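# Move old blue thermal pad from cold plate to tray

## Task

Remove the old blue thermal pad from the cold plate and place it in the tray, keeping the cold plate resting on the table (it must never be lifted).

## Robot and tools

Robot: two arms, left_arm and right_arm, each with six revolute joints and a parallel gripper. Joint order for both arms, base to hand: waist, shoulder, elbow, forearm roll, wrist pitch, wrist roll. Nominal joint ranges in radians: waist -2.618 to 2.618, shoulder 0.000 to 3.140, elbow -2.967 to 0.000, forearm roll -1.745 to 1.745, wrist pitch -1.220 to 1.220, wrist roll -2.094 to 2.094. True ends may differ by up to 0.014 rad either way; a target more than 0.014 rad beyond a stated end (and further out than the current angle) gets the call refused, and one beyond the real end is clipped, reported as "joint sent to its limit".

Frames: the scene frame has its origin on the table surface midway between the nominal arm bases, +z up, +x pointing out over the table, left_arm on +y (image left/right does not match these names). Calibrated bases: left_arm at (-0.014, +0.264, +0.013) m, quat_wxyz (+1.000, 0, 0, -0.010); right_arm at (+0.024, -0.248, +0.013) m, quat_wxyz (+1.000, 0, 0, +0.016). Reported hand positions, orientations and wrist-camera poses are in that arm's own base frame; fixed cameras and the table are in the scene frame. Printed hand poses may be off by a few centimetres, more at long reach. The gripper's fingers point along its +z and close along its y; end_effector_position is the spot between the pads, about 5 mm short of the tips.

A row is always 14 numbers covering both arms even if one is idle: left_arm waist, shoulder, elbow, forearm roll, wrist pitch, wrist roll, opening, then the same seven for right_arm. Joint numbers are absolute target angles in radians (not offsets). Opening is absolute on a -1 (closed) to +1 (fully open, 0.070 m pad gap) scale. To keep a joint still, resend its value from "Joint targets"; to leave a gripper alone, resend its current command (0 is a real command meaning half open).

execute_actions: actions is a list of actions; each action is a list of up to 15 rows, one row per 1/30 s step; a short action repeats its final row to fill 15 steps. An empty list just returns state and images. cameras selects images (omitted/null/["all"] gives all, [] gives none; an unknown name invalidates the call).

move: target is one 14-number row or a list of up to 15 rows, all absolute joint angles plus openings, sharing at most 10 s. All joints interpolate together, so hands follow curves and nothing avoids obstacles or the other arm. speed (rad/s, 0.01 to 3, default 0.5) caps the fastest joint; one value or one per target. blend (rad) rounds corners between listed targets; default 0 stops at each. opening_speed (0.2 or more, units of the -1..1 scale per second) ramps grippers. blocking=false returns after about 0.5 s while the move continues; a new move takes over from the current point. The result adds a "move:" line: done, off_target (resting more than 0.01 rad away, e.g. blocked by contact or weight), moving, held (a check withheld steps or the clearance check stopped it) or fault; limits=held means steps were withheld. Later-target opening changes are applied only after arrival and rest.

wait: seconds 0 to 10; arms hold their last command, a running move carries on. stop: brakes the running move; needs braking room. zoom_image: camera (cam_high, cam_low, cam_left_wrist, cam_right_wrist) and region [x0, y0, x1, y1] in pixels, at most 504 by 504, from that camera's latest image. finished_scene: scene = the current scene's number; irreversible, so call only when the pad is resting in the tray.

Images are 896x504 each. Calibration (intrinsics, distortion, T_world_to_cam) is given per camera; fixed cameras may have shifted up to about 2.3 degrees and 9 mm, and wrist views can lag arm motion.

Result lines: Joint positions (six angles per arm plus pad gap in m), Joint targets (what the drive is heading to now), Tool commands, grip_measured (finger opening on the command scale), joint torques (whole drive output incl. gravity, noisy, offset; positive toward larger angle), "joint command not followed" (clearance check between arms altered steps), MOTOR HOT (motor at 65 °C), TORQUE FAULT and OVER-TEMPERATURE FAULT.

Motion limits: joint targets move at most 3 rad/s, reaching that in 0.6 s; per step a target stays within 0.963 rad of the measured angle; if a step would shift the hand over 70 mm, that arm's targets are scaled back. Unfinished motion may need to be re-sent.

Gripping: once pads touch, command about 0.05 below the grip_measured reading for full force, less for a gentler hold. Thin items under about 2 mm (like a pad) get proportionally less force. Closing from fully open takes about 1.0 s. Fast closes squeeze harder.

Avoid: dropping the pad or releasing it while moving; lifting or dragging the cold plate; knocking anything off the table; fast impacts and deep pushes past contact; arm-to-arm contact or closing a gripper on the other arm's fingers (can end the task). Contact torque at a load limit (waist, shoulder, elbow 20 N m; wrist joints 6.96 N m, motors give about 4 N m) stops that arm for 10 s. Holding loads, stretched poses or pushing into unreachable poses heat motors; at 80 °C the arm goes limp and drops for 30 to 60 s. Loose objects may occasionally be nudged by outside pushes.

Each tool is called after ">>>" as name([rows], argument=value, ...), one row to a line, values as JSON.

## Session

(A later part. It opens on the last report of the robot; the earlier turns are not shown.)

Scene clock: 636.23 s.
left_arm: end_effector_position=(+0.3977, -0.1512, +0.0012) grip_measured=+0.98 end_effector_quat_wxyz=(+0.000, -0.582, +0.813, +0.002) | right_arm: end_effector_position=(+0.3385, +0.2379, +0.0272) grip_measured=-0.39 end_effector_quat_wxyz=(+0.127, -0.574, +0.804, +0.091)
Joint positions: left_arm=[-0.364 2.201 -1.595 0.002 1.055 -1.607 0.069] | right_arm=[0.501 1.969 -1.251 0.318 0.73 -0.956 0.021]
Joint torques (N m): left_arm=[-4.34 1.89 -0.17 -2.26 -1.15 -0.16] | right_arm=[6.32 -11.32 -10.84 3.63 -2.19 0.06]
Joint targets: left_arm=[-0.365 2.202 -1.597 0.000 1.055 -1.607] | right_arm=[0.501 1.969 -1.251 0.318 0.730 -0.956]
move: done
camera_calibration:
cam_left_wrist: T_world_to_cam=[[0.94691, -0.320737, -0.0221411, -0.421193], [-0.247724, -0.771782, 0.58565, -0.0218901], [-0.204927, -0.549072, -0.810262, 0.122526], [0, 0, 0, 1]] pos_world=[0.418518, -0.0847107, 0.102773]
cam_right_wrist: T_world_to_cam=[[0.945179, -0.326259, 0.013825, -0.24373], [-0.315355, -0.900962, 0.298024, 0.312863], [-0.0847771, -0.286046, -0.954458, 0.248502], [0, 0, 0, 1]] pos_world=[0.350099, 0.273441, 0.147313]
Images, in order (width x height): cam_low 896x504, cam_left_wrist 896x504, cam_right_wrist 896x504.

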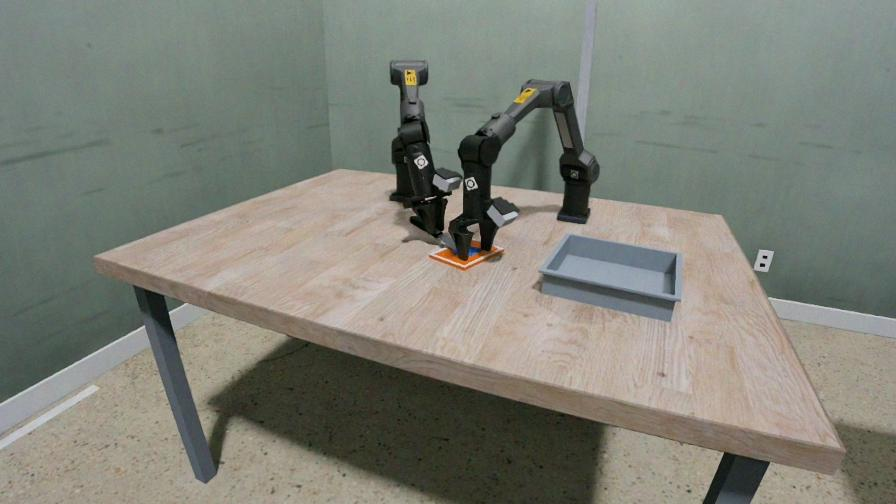

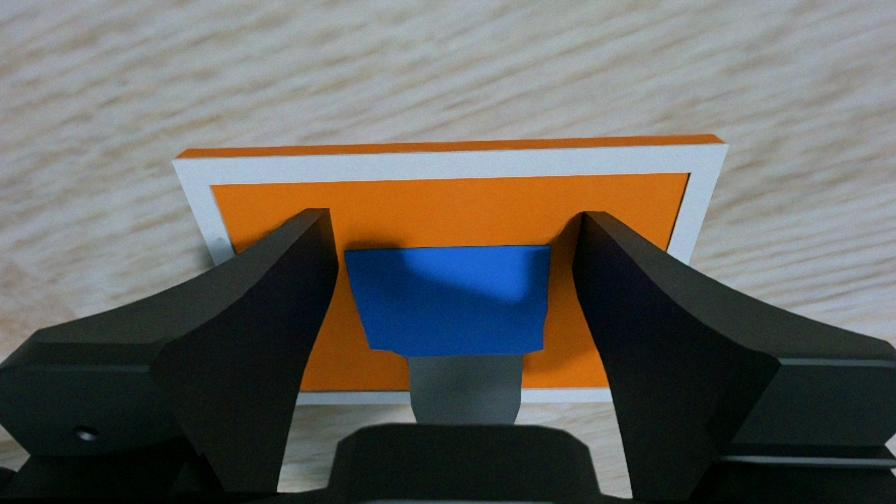

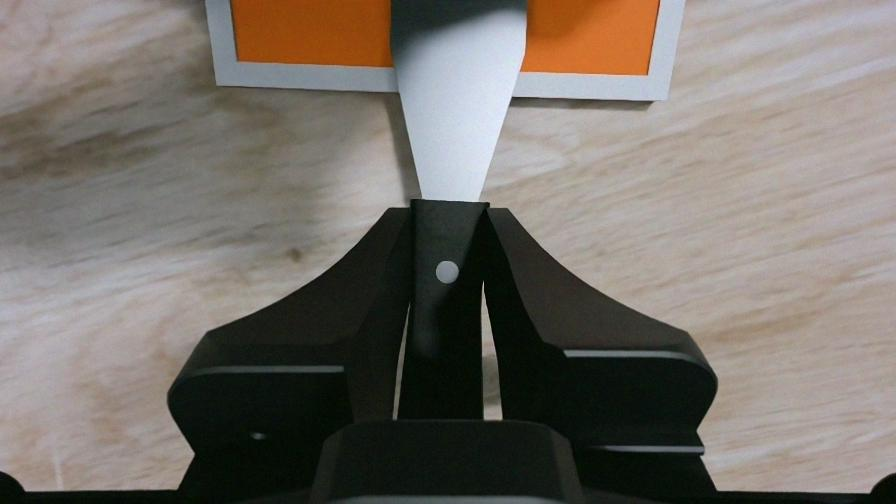

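>>> move(target=[-0.3648, 2.2023, -1.5967, 0.0, 1.0545, -1.6074, 1.0, 0.5097, 1.9797, -1.271, 0.3122, 0.7365, -0.941, -0.6], speed=0.02, cameras=["cam_left_wrist", "cam_low", "cam_right_wrist"])

>>> zoom_image(camera="cam_left_wrist", region=[250, 100, 670, 440])

>>> zoom_image(camera="cam_low", region=[400, 190, 520, 280])

Scene clock: 683.83 s.
left_arm: end_effector_position=(+0.3984, -0.1508, +0.0012) grip_measured=+0.98 end_effector_quat_wxyz=(+0.000, -0.582, +0.813, +0.002) | right_arm: end_effector_position=(+0.3399, +0.2421, +0.0275) grip_measured=-0.39 end_effector_quat_wxyz=(+0.127, -0.575, +0.804, +0.091)
Joint positions: left_arm=[-0.363 2.202 -1.597 0.003 1.055 -1.607 0.069] | right_arm=[0.509 1.979 -1.27 0.311 0.737 -0.941 0.021]
Joint torques (N m): left_arm=[-4.79 -0.7 0.82 -2.48 -1.47 -0.14] | right_arm=[6.41 -11.25 -10.77 3.78 -2.16 0.06]
Joint targets: left_arm=[-0.365 2.202 -1.597 0.000 1.055 -1.607] | right_arm=[0.510 1.980 -1.271 0.312 0.736 -0.941]
move: done
camera_calibration:
cam_left_wrist: T_world_to_cam=[[0.947141, -0.320116, -0.0212095, -0.421678], [-0.247829, -0.772039, 0.585266, -0.0213963], [-0.203728, -0.549073, -0.810564, 0.122375], [0, 0, 0, 1]] pos_world=[0.419017, -0.0843115, 0.102772]
cam_right_wrist: T_world_to_cam=[[0.945353, -0.325771, 0.013418, -0.243759], [-0.314645, -0.900732, 0.299467, 0.316658], [-0.0854718, -0.287324, -0.954012, 0.250697], [0, 0, 0, 1]] pos_world=[0.3515, 0.277846, 0.147611]
Images, in order (width x height): cam_low 896x504, cam_left_wrist 896x504, cam_right_wrist 896x504.

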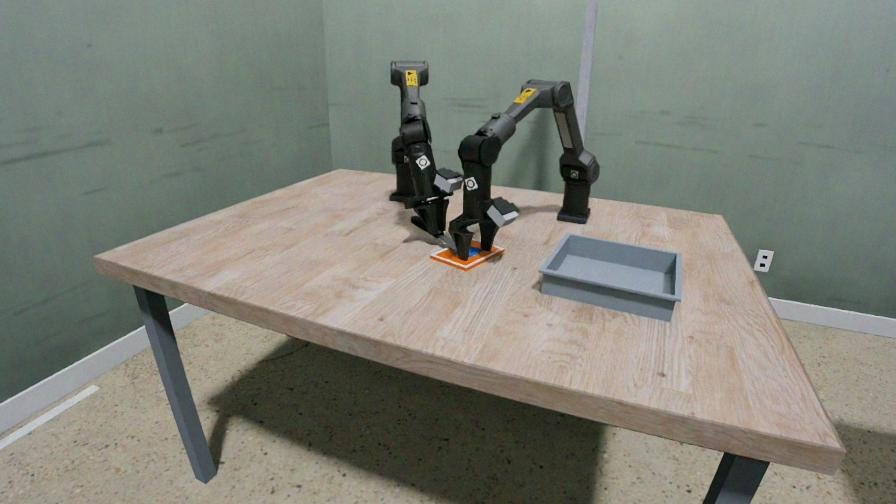

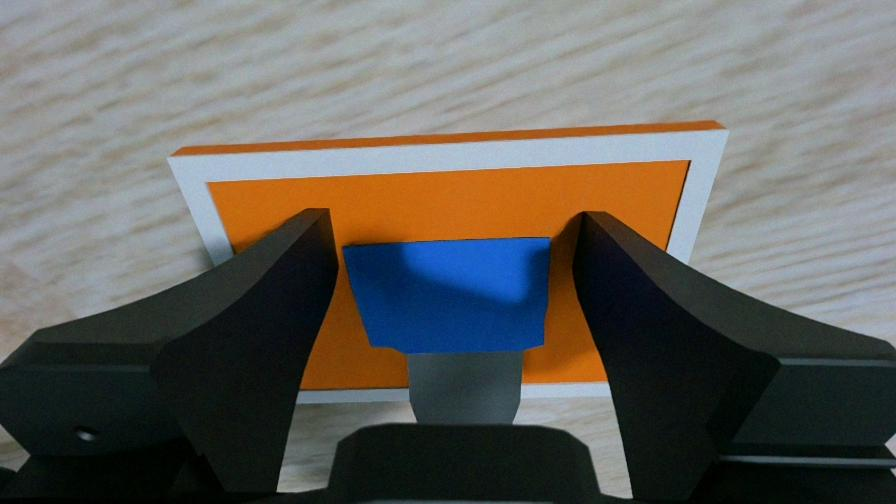

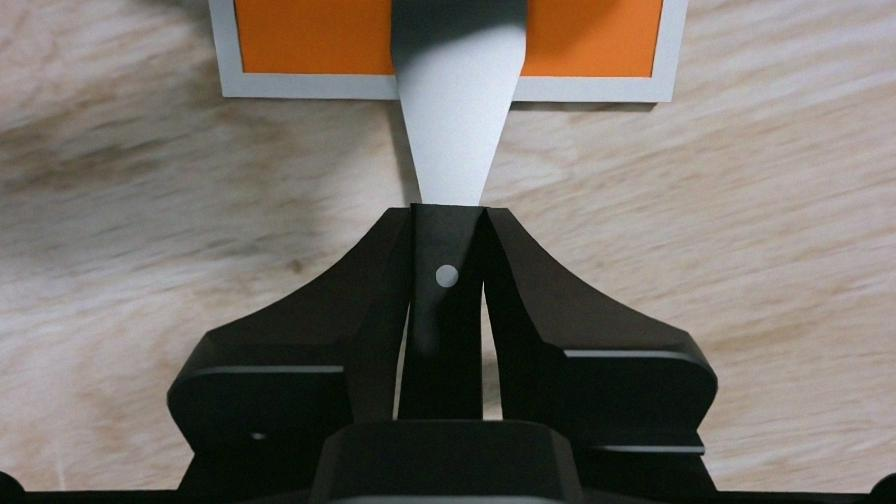

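Scaled by 1.200 from the camera's 896x504 image, which has a finer 1280x720 frame.

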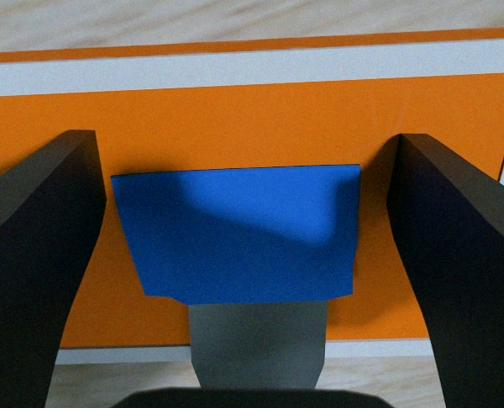

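Scaled by 4.200 from the camera's 896x504 image, which has a finer 1280x720 frame.

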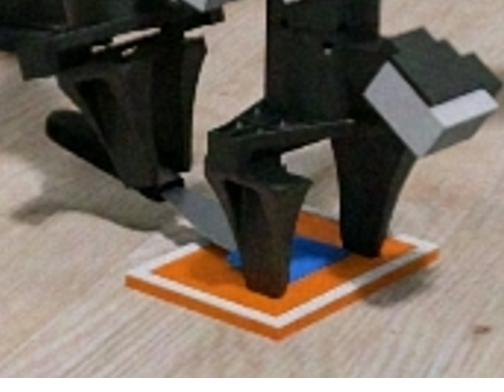

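>>> move(target=[-0.3648, 2.2023, -1.5967, 0.0, 1.0545, -1.6074, 1.0, 0.6195, 1.9057, -1.1488, 0.2139, 0.6227, -0.5686, -0.6], speed=0.06, cameras=["cam_left_wrist", "cam_low", "cam_right_wrist"])

>>> zoom_image(camera="cam_left_wrist", region=[250, 100, 670, 440])

>>> zoom_image(camera="cam_low", region=[400, 190, 520, 280])

Scene clock: 735.30 s.
left_arm: end_effector_position=(+0.3980, -0.1517, +0.0012) grip_measured=+0.98 end_effector_quat_wxyz=(-0.001, -0.582, +0.813, +0.001) | right_arm: end_effector_position=(+0.3115, +0.2560, +0.0277) grip_measured=-0.37 end_effector_quat_wxyz=(+0.136, -0.487, +0.859, +0.077)
Joint positions: left_arm=[-0.364 2.202 -1.597 0 1.055 -1.607 0.069] | right_arm=[0.62 1.906 -1.149 0.214 0.623 -0.568 0.022]
Joint torques (N m): left_arm=[-3.61 1.69 0.68 -2.31 -1.72 -0.38] | right_arm=[3.62 -10.42 -3.87 0.86 0.23 -0.28]
Joint targets: left_arm=[-0.365 2.202 -1.597 0.000 1.054 -1.607] | right_arm=[0.619 1.906 -1.149 0.214 0.623 -0.569]
move: done
camera_calibration:
cam_left_wrist: T_world_to_cam=[[0.947275, -0.319711, -0.0213417, -0.421628], [-0.24692, -0.770805, 0.587274, -0.0224317], [-0.204208, -0.55104, -0.809107, 0.121734], [0, 0, 0, 1]] pos_world=[0.418717, -0.085009, 0.102671]
cam_right_wrist: T_world_to_cam=[[0.856492, -0.515984, 0.0135005, -0.136075], [-0.496029, -0.81557, 0.297994, 0.354849], [-0.14275, -0.261926, -0.954472, 0.263831], [0, 0, 0, 1]] pos_world=[0.330225, 0.288296, 0.147914]
Images, in order (width x height): cam_low 896x504, cam_left_wrist 896x504, cam_right_wrist 896x504.

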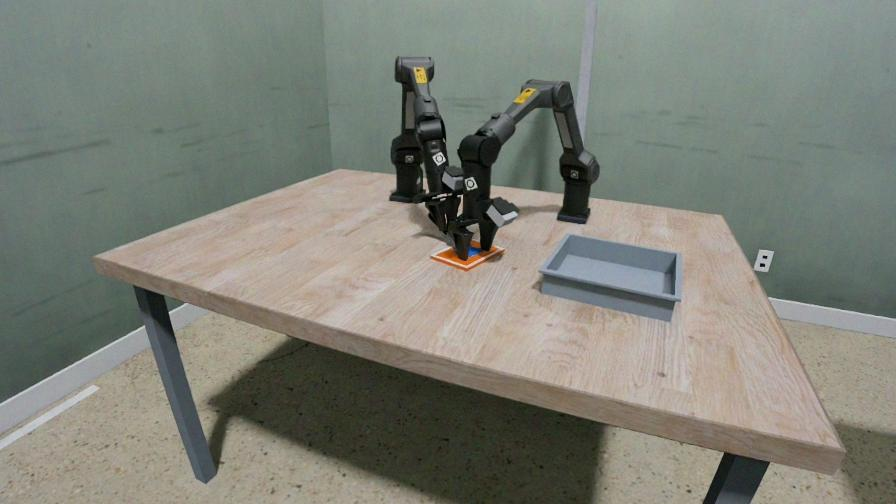

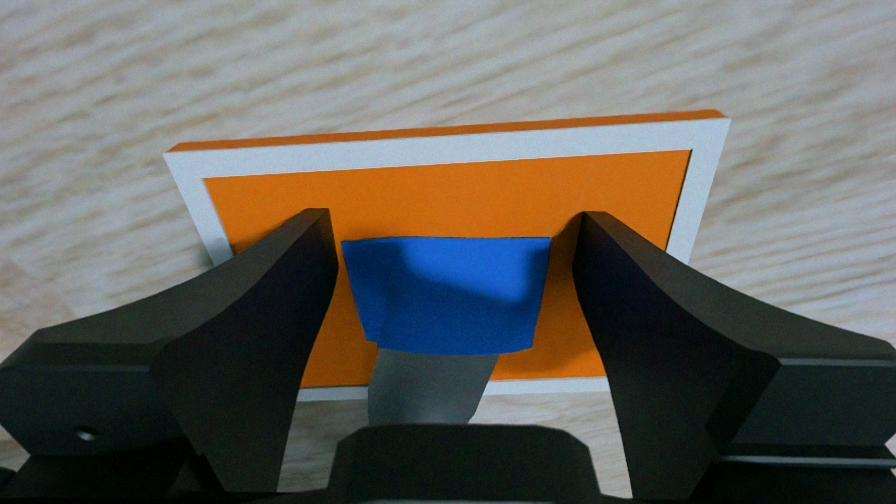

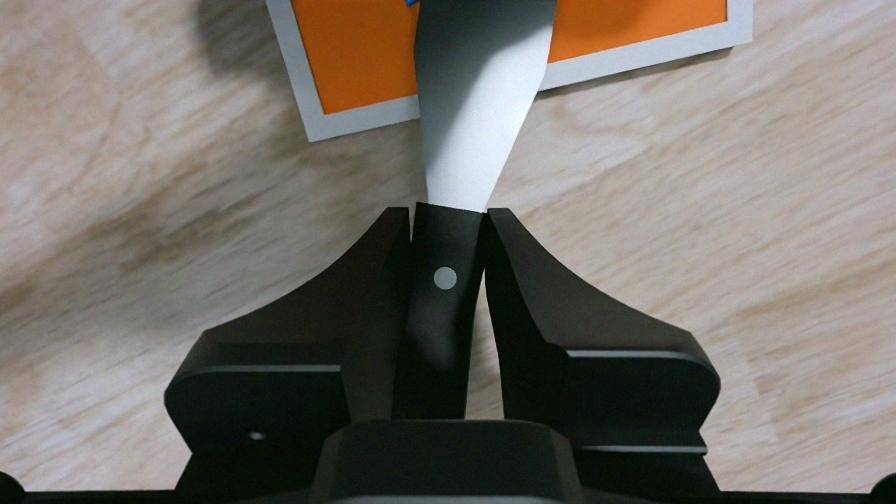

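Scaled by 1.200 from the camera's 896x504 image, which has a finer 1280x720 frame.

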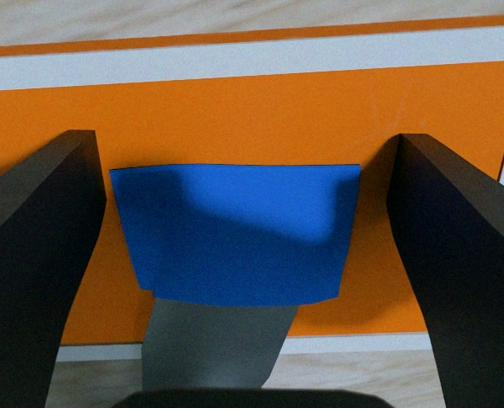

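Scaled by 4.200 from the camera's 896x504 image, which has a finer 1280x720 frame.

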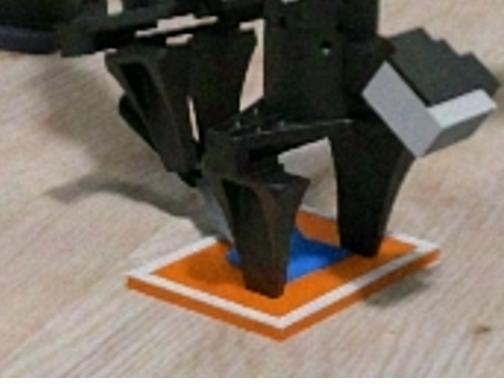

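>>> move(target=[-0.3648, 2.2023, -1.5967, 0.0, 1.0545, -1.6074, 1.0, 0.4708, 2.0242, -1.3466, 0.346, 0.8194, -1.148, -0.6], speed=0.08, cameras=["cam_left_wrist", "cam_low", "cam_right_wrist"])

>>> zoom_image(camera="cam_left_wrist", region=[250, 100, 670, 440])

Scene clock: 773.80 s.
left_arm: end_effector_position=(+0.3980, -0.1517, +0.0012) grip_measured=+0.98 end_effector_quat_wxyz=(-0.001, -0.582, +0.813, +0.001) | right_arm: end_effector_position=(+0.3492, +0.2394, +0.0276) grip_measured=-0.38 end_effector_quat_wxyz=(+0.120, -0.637, +0.755, +0.101)
Joint positions: left_arm=[-0.364 2.202 -1.597 0 1.055 -1.607 0.069] | right_arm=[0.471 2.024 -1.347 0.346 0.819 -1.149 0.022]
Joint torques (N m): left_arm=[-3.62 1.74 0.66 -2.36 -1.5 -0.32] | right_arm=[0 -11.48 -6.14 0.9 -0.25 -0.05]
Joint targets: left_arm=[-0.365 2.202 -1.597 0.000 1.055 -1.607] | right_arm=[0.471 2.024 -1.347 0.346 0.819 -1.148]
move: done
camera_calibration:
cam_left_wrist: T_world_to_cam=[[0.947275, -0.319711, -0.0213417, -0.421628], [-0.24692, -0.770805, 0.587274, -0.0224317], [-0.204208, -0.55104, -0.809107, 0.121734], [0, 0, 0, 1]] pos_world=[0.418717, -0.085009, 0.102671]
cam_right_wrist: T_world_to_cam=[[0.985354, -0.169919, 0.0143444, -0.304823], [-0.166413, -0.939835, 0.298357, 0.274739], [-0.0372151, -0.296374, -0.954347, 0.236193], [0, 0, 0, 1]] pos_world=[0.354869, 0.276416, 0.147812]
Images, in order (width x height): cam_low 896x504, cam_left_wrist 896x504, cam_right_wrist 896x504.

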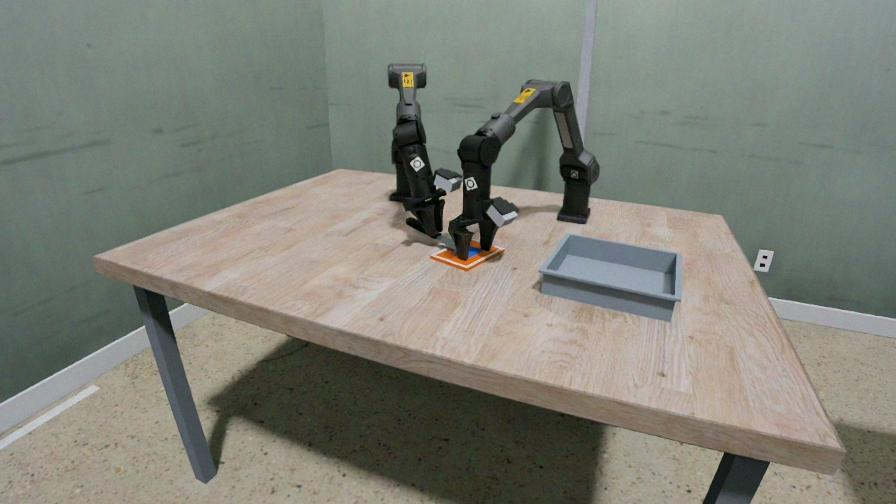

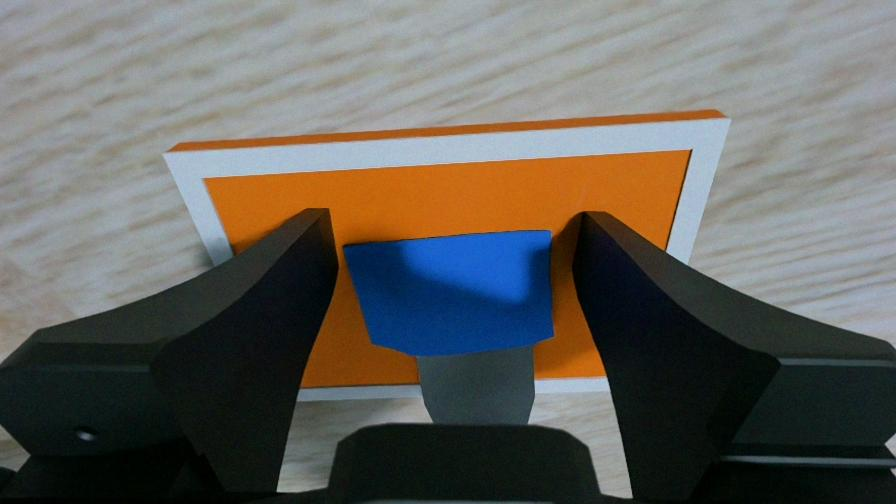

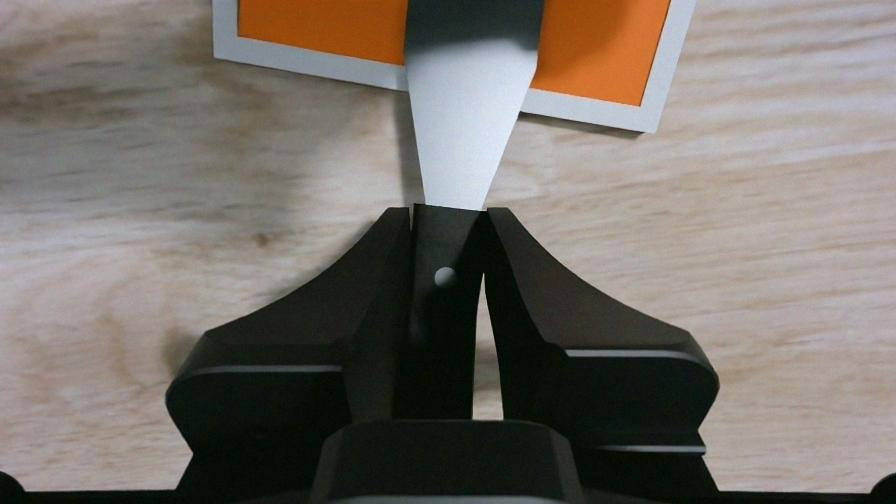

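Scaled by 1.200 from the camera's 896x504 image, which has a finer 1280x720 frame.

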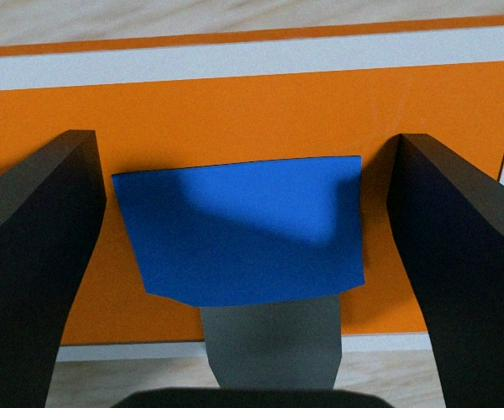

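>>> move(target=[-0.3648, 2.2023, -1.5967, 0.0, 1.0545, -1.6074, 1.0, 0.4355, 2.0092, -1.2832, 0.4629, 0.7615, -1.2767, -0.6], speed=0.04, cameras=["cam_left_wrist", "cam_low", "cam_right_wrist"])

>>> zoom_image(camera="cam_left_wrist", region=[250, 100, 670, 440])

>>> zoom_image(camera="cam_low", region=[400, 190, 520, 280])

Scene clock: 798.53 s.
left_arm: end_effector_position=(+0.3980, -0.1517, +0.0012) grip_measured=+0.98 end_effector_quat_wxyz=(-0.001, -0.582, +0.813, +0.001) | right_arm: end_effector_position=(+0.3488, +0.2378, +0.0248) grip_measured=-0.38 end_effector_quat_wxyz=(+0.146, -0.633, +0.750, +0.123)
Joint positions: left_arm=[-0.364 2.202 -1.597 0 1.055 -1.607 0.069] | right_arm=[0.436 2.009 -1.284 0.463 0.761 -1.277 0.022]
Joint torques (N m): left_arm=[-3.69 1.68 0.62 -2.38 -1.52 -0.3] | right_arm=[-0.77 -12.1 -4.45 0.57 -0.01 -0.1]
Joint targets: left_arm=[-0.365 2.202 -1.597 0.000 1.055 -1.607] | right_arm=[0.436 2.009 -1.283 0.463 0.761 -1.277]
move: done
camera_calibration:
cam_left_wrist: T_world_to_cam=[[0.947275, -0.319711, -0.0213417, -0.421628], [-0.24692, -0.770805, 0.587274, -0.0224317], [-0.204208, -0.55104, -0.809107, 0.121734], [0, 0, 0, 1]] pos_world=[0.418717, -0.085009, 0.102671]
cam_right_wrist: T_world_to_cam=[[0.985007, -0.171968, 0.0137008, -0.303947], [-0.170465, -0.958039, 0.230441, 0.281453], [-0.0265026, -0.229322, -0.97299, 0.213707], [0, 0, 0, 1]] pos_world=[0.353032, 0.266381, 0.14724]
Images, in order (width x height): cam_low 896x504, cam_left_wrist 896x504, cam_right_wrist 896x504.

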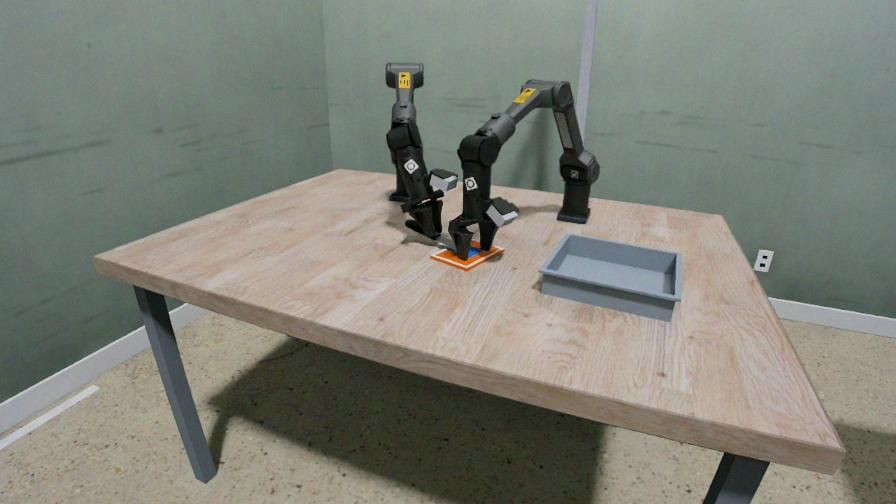

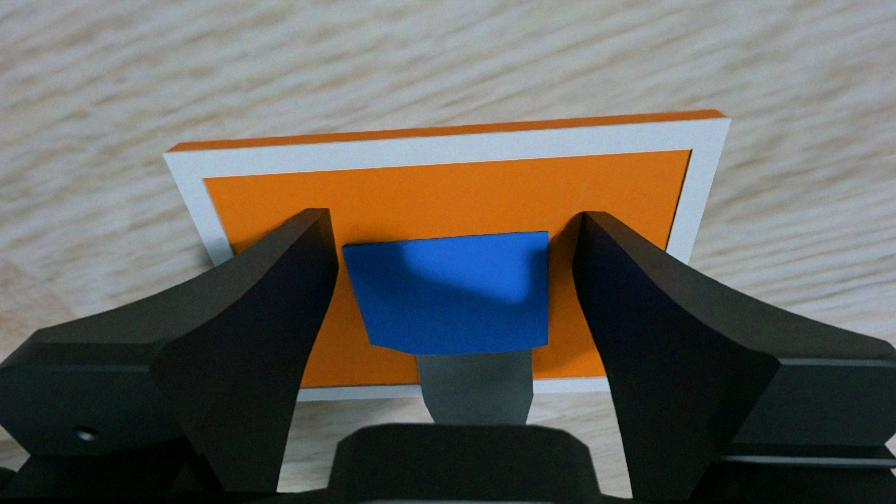

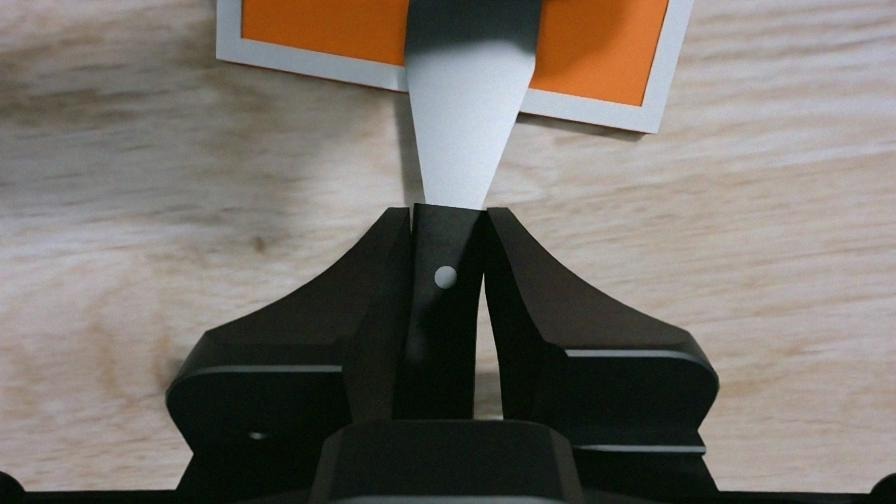

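Scaled by 1.200 from the camera's 896x504 image, which has a finer 1280x720 frame.

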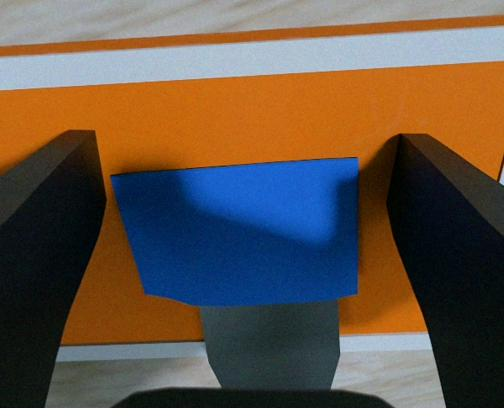

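Scaled by 4.200 from the camera's 896x504 image, which has a finer 1280x720 frame.

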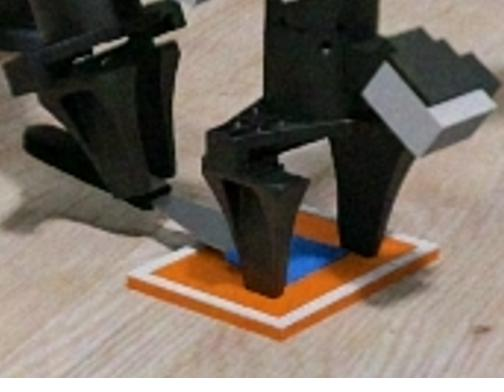

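>>> move(target=[-0.3648, 2.2023, -1.5967, 0.0, 1.0545, -1.6074, 1.0, 0.4355, 1.9984, -1.2924, 0.4538, 0.7794, -1.264, -0.6], speed=0.03, cameras=["cam_left_wrist", "cam_low", "cam_right_wrist"])

>>> zoom_image(camera="cam_left_wrist", region=[250, 100, 670, 440])

>>> zoom_image(camera="cam_low", region=[400, 190, 520, 280])

Scene clock: 810.80 s.
left_arm: end_effector_position=(+0.3977, -0.1525, +0.0012) grip_measured=+0.98 end_effector_quat_wxyz=(-0.002, -0.582, +0.813, +0.000) | right_arm: end_effector_position=(+0.3484, +0.2377, +0.0305) grip_measured=-0.39 end_effector_quat_wxyz=(+0.145, -0.633, +0.751, +0.123)
Joint positions: left_arm=[-0.365 2.202 -1.597 -0.002 1.055 -1.607 0.069] | right_arm=[0.436 1.999 -1.292 0.455 0.78 -1.264 0.022]
Joint torques (N m): left_arm=[-3.36 1.7 0.59 -1.13 -1.42 -0.28] | right_arm=[-0.25 -12.82 -5.63 0.2 0.08 0.03]
Joint targets: left_arm=[-0.365 2.202 -1.597 0.000 1.055 -1.607] | right_arm=[0.435 1.998 -1.292 0.454 0.779 -1.264]
move: done
camera_calibration:
cam_left_wrist: T_world_to_cam=[[0.947343, -0.319504, -0.0214025, -0.421639], [-0.246319, -0.769791, 0.588854, -0.0231505], [-0.204617, -0.552575, -0.807956, 0.121123], [0, 0, 0, 1]] pos_world=[0.418518, -0.0856069, 0.10247]
cam_right_wrist: T_world_to_cam=[[0.984928, -0.172531, 0.0122357, -0.30345], [-0.170666, -0.957911, 0.230822, 0.27999], [-0.0281034, -0.229432, -0.972919, 0.219808], [0, 0, 0, 1]] pos_world=[0.352838, 0.266282, 0.152941]
Images, in order (width x height): cam_low 896x504, cam_left_wrist 896x504, cam_right_wrist 896x504.

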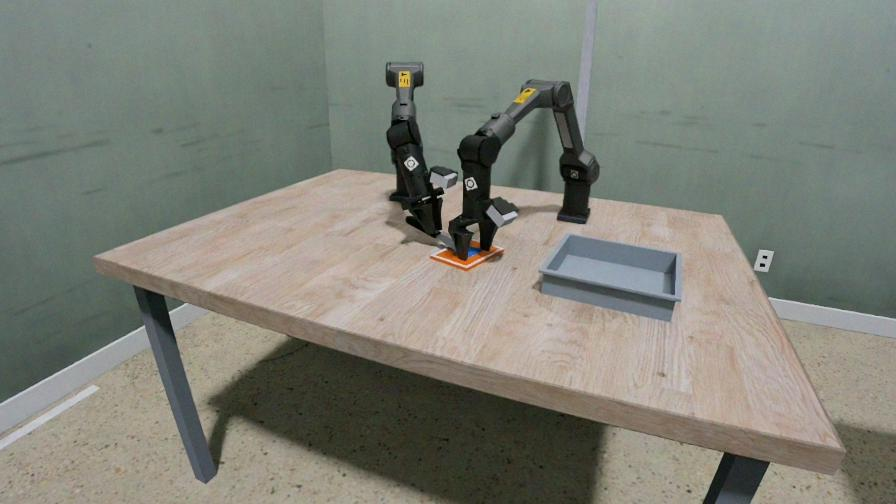

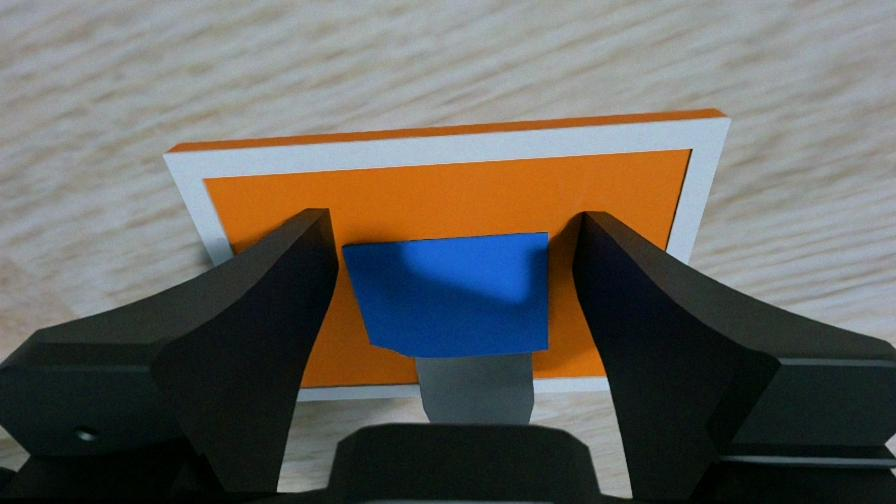

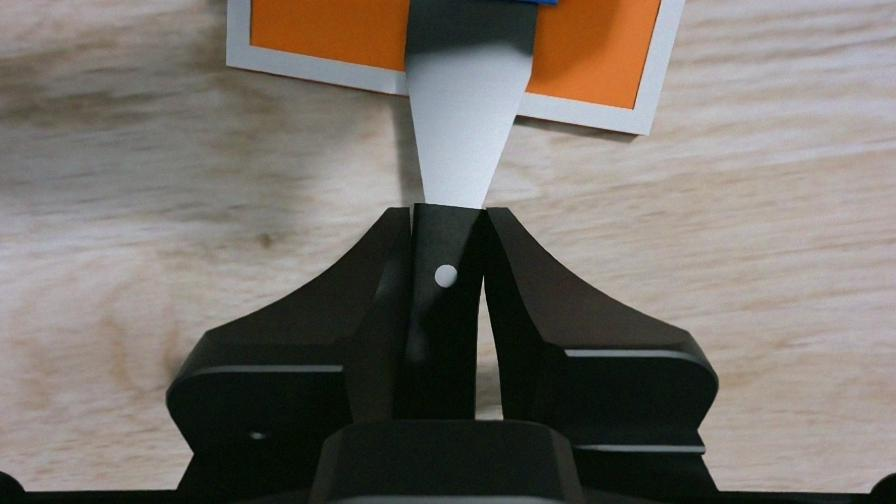

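Scaled by 1.200 from the camera's 896x504 image, which has a finer 1280x720 frame.

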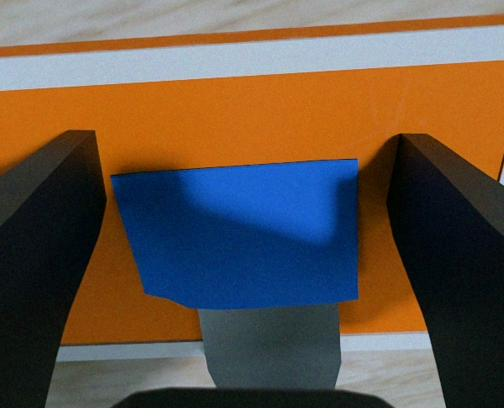

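Scaled by 4.200 from the camera's 896x504 image, which has a finer 1280x720 frame.

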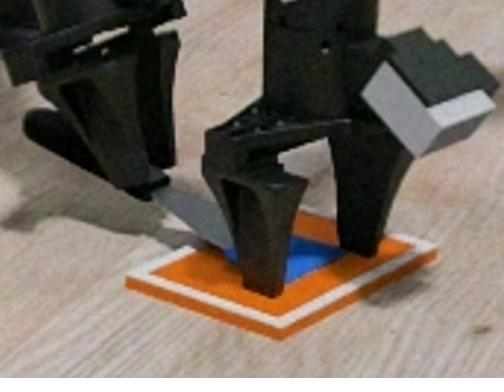

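>>> move([
  [-0.3648, 2.1838, -1.6148, 0.0, 1.091, -1.6074, 1.0, 0.4355, 1.9984, -1.2924, 0.4538, 0.7794, -1.264, -0.6],
  [-0.3278, 2.1778, -1.6037, 0.0, 1.0838, -1.6324, 1.0, 0.4355, 1.9984, -1.2924, 0.4538, 0.7794, -1.264, -0.6],
  [-0.3278, 2.1963, -1.5856, 0.0, 1.0495, -1.6324, 1.0, 0.4355, 1.9984, -1.2924, 0.4538, 0.7794, -1.264, -0.6],
], speed=[0.1, 0.1, 0.02], cameras=["cam_left_wrist", "cam_low", "cam_right_wrist"])

>>> zoom_image(camera="cam_left_wrist", region=[250, 100, 670, 440])

Scene clock: 851.67 s.
left_arm: end_effector_position=(+0.4019, -0.1364, +0.0027) grip_measured=+0.98 end_effector_quat_wxyz=(+0.000, -0.607, +0.795, +0.000) | right_arm: end_effector_position=(+0.3484, +0.2377, +0.0305) grip_measured=-0.39 end_effector_quat_wxyz=(+0.145, -0.633, +0.751, +0.123)
Joint positions: left_arm=[-0.327 2.193 -1.586 0 1.052 -1.633 0.069] | right_arm=[0.436 1.999 -1.292 0.455 0.78 -1.264 0.021]
Joint torques (N m): left_arm=[-0.58 -6.82 -2.2 -0.04 -1.41 0] | right_arm=[-0.33 -12.11 -5.6 0.48 -0.01 -0.02]
Joint targets: left_arm=[-0.328 2.196 -1.586 0.000 1.049 -1.632] | right_arm=[0.436 1.998 -1.292 0.454 0.779 -1.264]
move: done
camera_calibration:
cam_left_wrist: T_world_to_cam=[[0.965244, -0.260627, -0.0194252, -0.419482], [-0.200011, -0.7845, 0.586988, -0.0312381], [-0.168224, -0.562701, -0.809363, 0.115994], [0, 0, 0, 1]] pos_world=[0.418168, -0.0685648, 0.104069]
cam_right_wrist: T_world_to_cam=[[0.984928, -0.172531, 0.0122357, -0.30345], [-0.170666, -0.957911, 0.230822, 0.27999], [-0.0281034, -0.229432, -0.972919, 0.219808], [0, 0, 0, 1]] pos_world=[0.352838, 0.266282, 0.152941]
Images, in order (width x height): cam_low 896x504, cam_left_wrist 896x504, cam_right_wrist 896x504.

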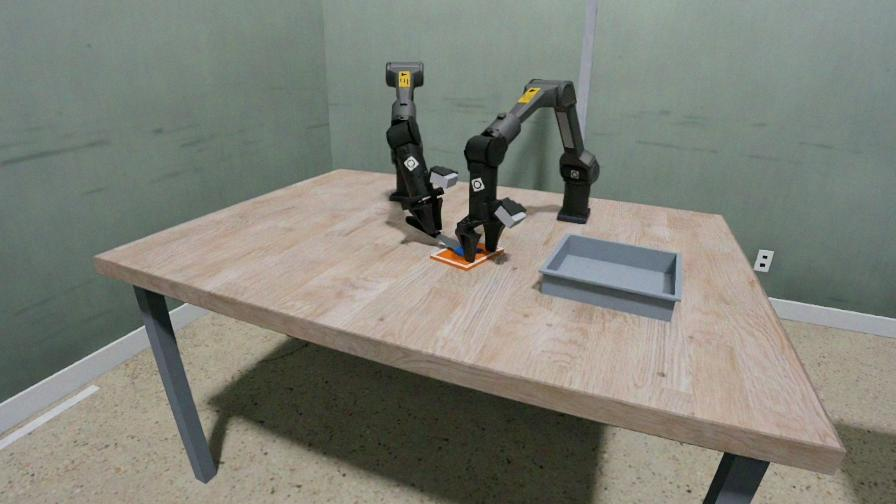

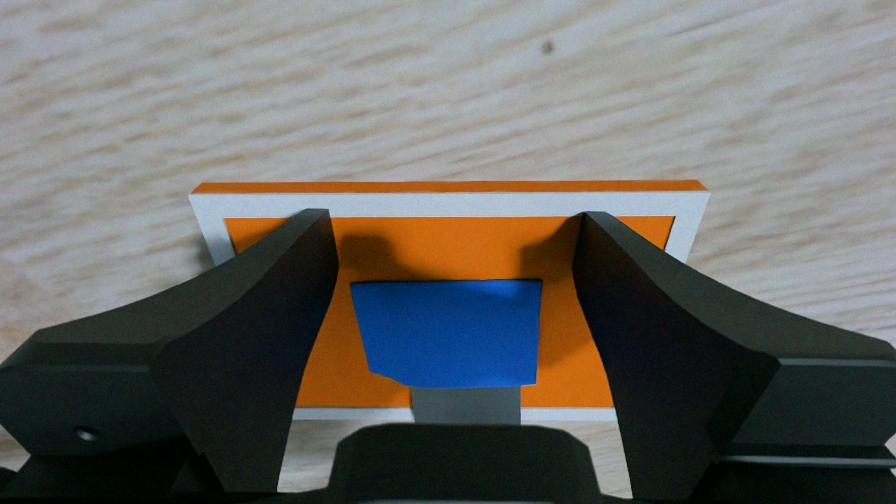

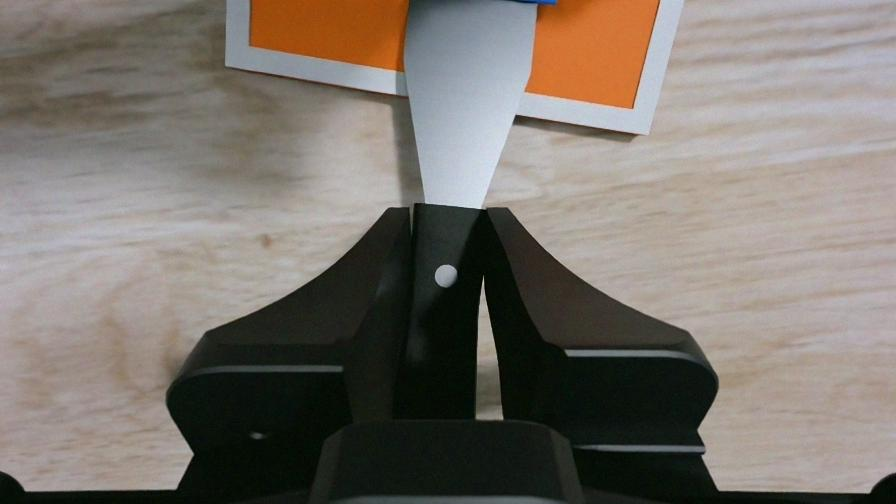

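Scaled by 1.200 from the camera's 896x504 image, which has a finer 1280x720 frame.

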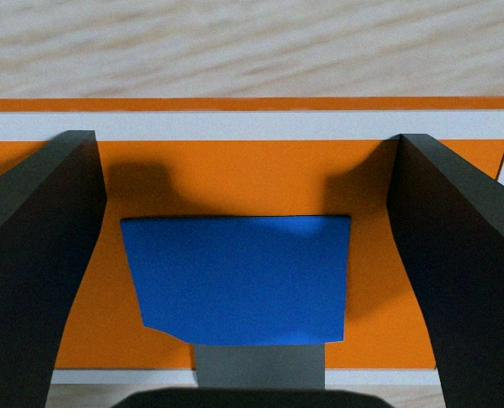

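>>> move([
  [-0.3278, 2.1978, -1.5841, 0.0, 1.0485, -1.6324, 1.0, 0.3842, 1.9485, -1.2059, 0.4781, 0.7652, -1.3406, -0.6],
  [-0.3278, 2.1978, -1.5841, 0.0, 1.0485, -1.6324, 1.0, 0.4397, 1.8827, -1.0985, 0.4803, 0.6839, -1.2404, -0.6],
], speed=[0.04, 0.06], cameras=["cam_left_wrist", "cam_low", "cam_right_wrist"])

>>> zoom_image(camera="cam_left_wrist", region=[250, 100, 670, 440])

>>> zoom_image(camera="cam_low", region=[400, 190, 520, 280])

Scene clock: 865.50 s.
left_arm: end_effector_position=(+0.4016, -0.1363, +0.0011) grip_measured=+0.98 end_effector_quat_wxyz=(-0.001, -0.607, +0.795, +0.001) | right_arm: end_effector_position=(+0.3179, +0.2209, +0.0301) grip_measured=-0.39 end_effector_quat_wxyz=(+0.150, -0.607, +0.772, +0.118)
Joint positions: left_arm=[-0.327 2.196 -1.585 0 1.049 -1.633 0.069] | right_arm=[0.439 1.882 -1.098 0.48 0.684 -1.24 0.021]
Joint torques (N m): left_arm=[0.43 2.7 1.85 0.04 -1.54 0.02] | right_arm=[-0.32 -10.31 -4.78 0.63 -0.07 0.06]
Joint targets: left_arm=[-0.328 2.198 -1.584 0.000 1.048 -1.632] | right_arm=[0.440 1.883 -1.099 0.480 0.684 -1.240]
move: done
camera_calibration:
cam_left_wrist: T_world_to_cam=[[0.965231, -0.260543, -0.0211385, -0.419204], [-0.198988, -0.784806, 0.586927, -0.0307431], [-0.169509, -0.562313, -0.809364, 0.115385], [0, 0, 0, 1]] pos_world=[0.41807, -0.0684655, 0.102571]
cam_right_wrist: T_world_to_cam=[[0.970825, -0.239405, 0.0135705, -0.257109], [-0.236004, -0.94395, 0.230783, 0.276534], [-0.0424407, -0.227252, -0.972911, 0.218797], [0, 0, 0, 1]] pos_world=[0.324156, 0.249204, 0.15254]
Images, in order (width x height): cam_low 896x504, cam_left_wrist 896x504, cam_right_wrist 896x504.

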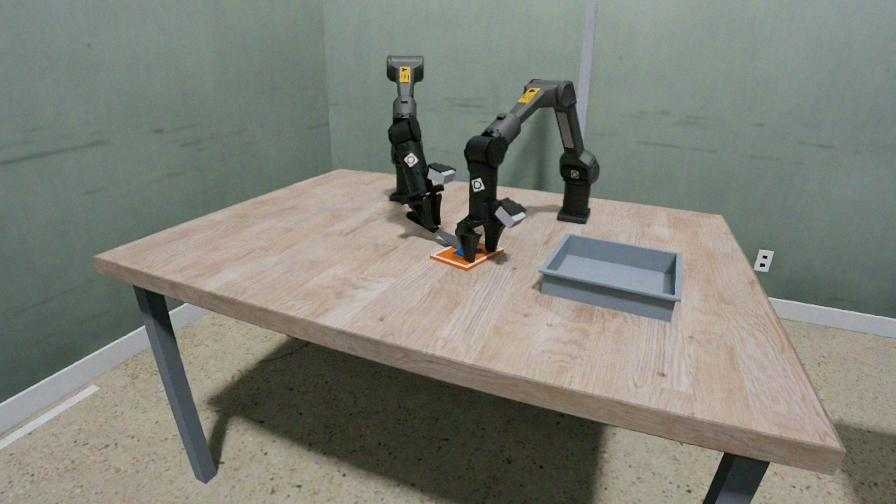

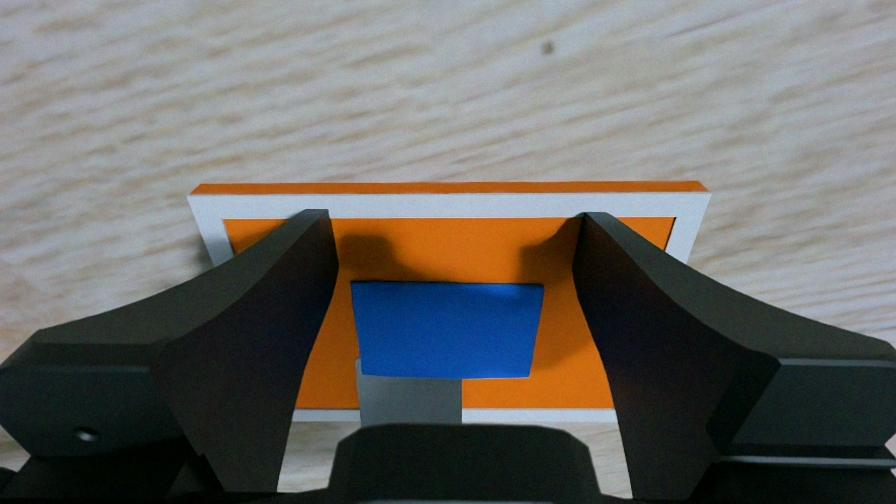

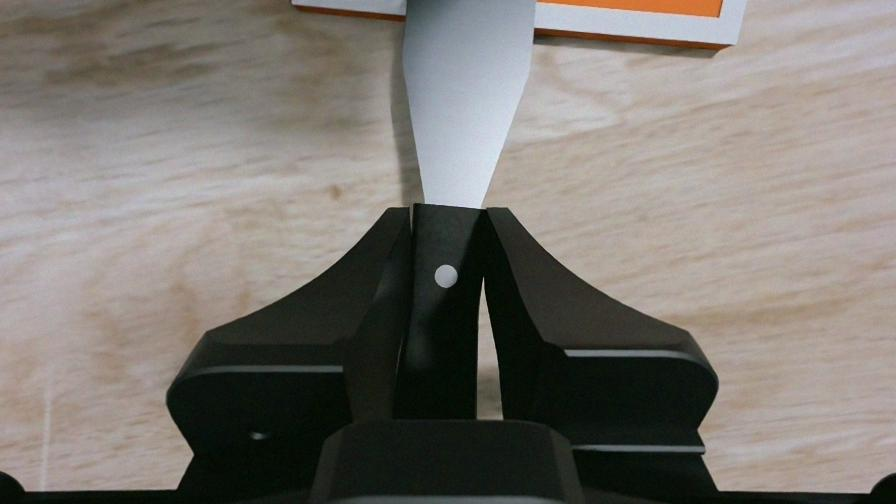

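Scaled by 1.200 from the camera's 896x504 image, which has a finer 1280x720 frame.

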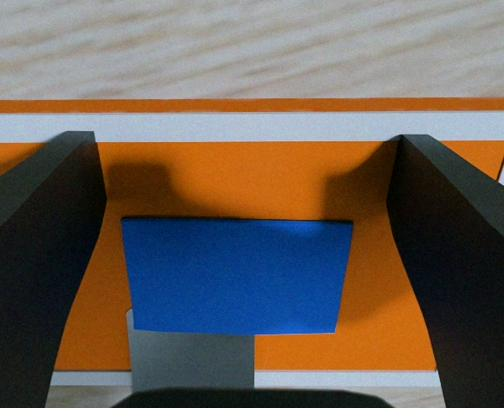

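Scaled by 4.200 from the camera's 896x504 image, which has a finer 1280x720 frame.

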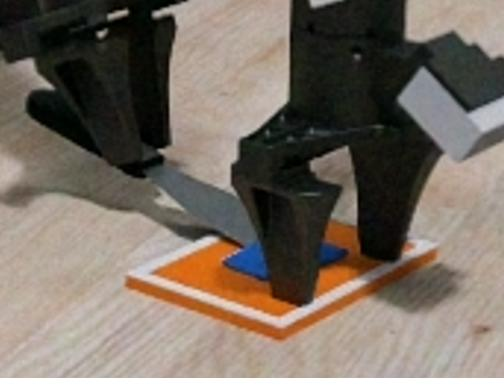

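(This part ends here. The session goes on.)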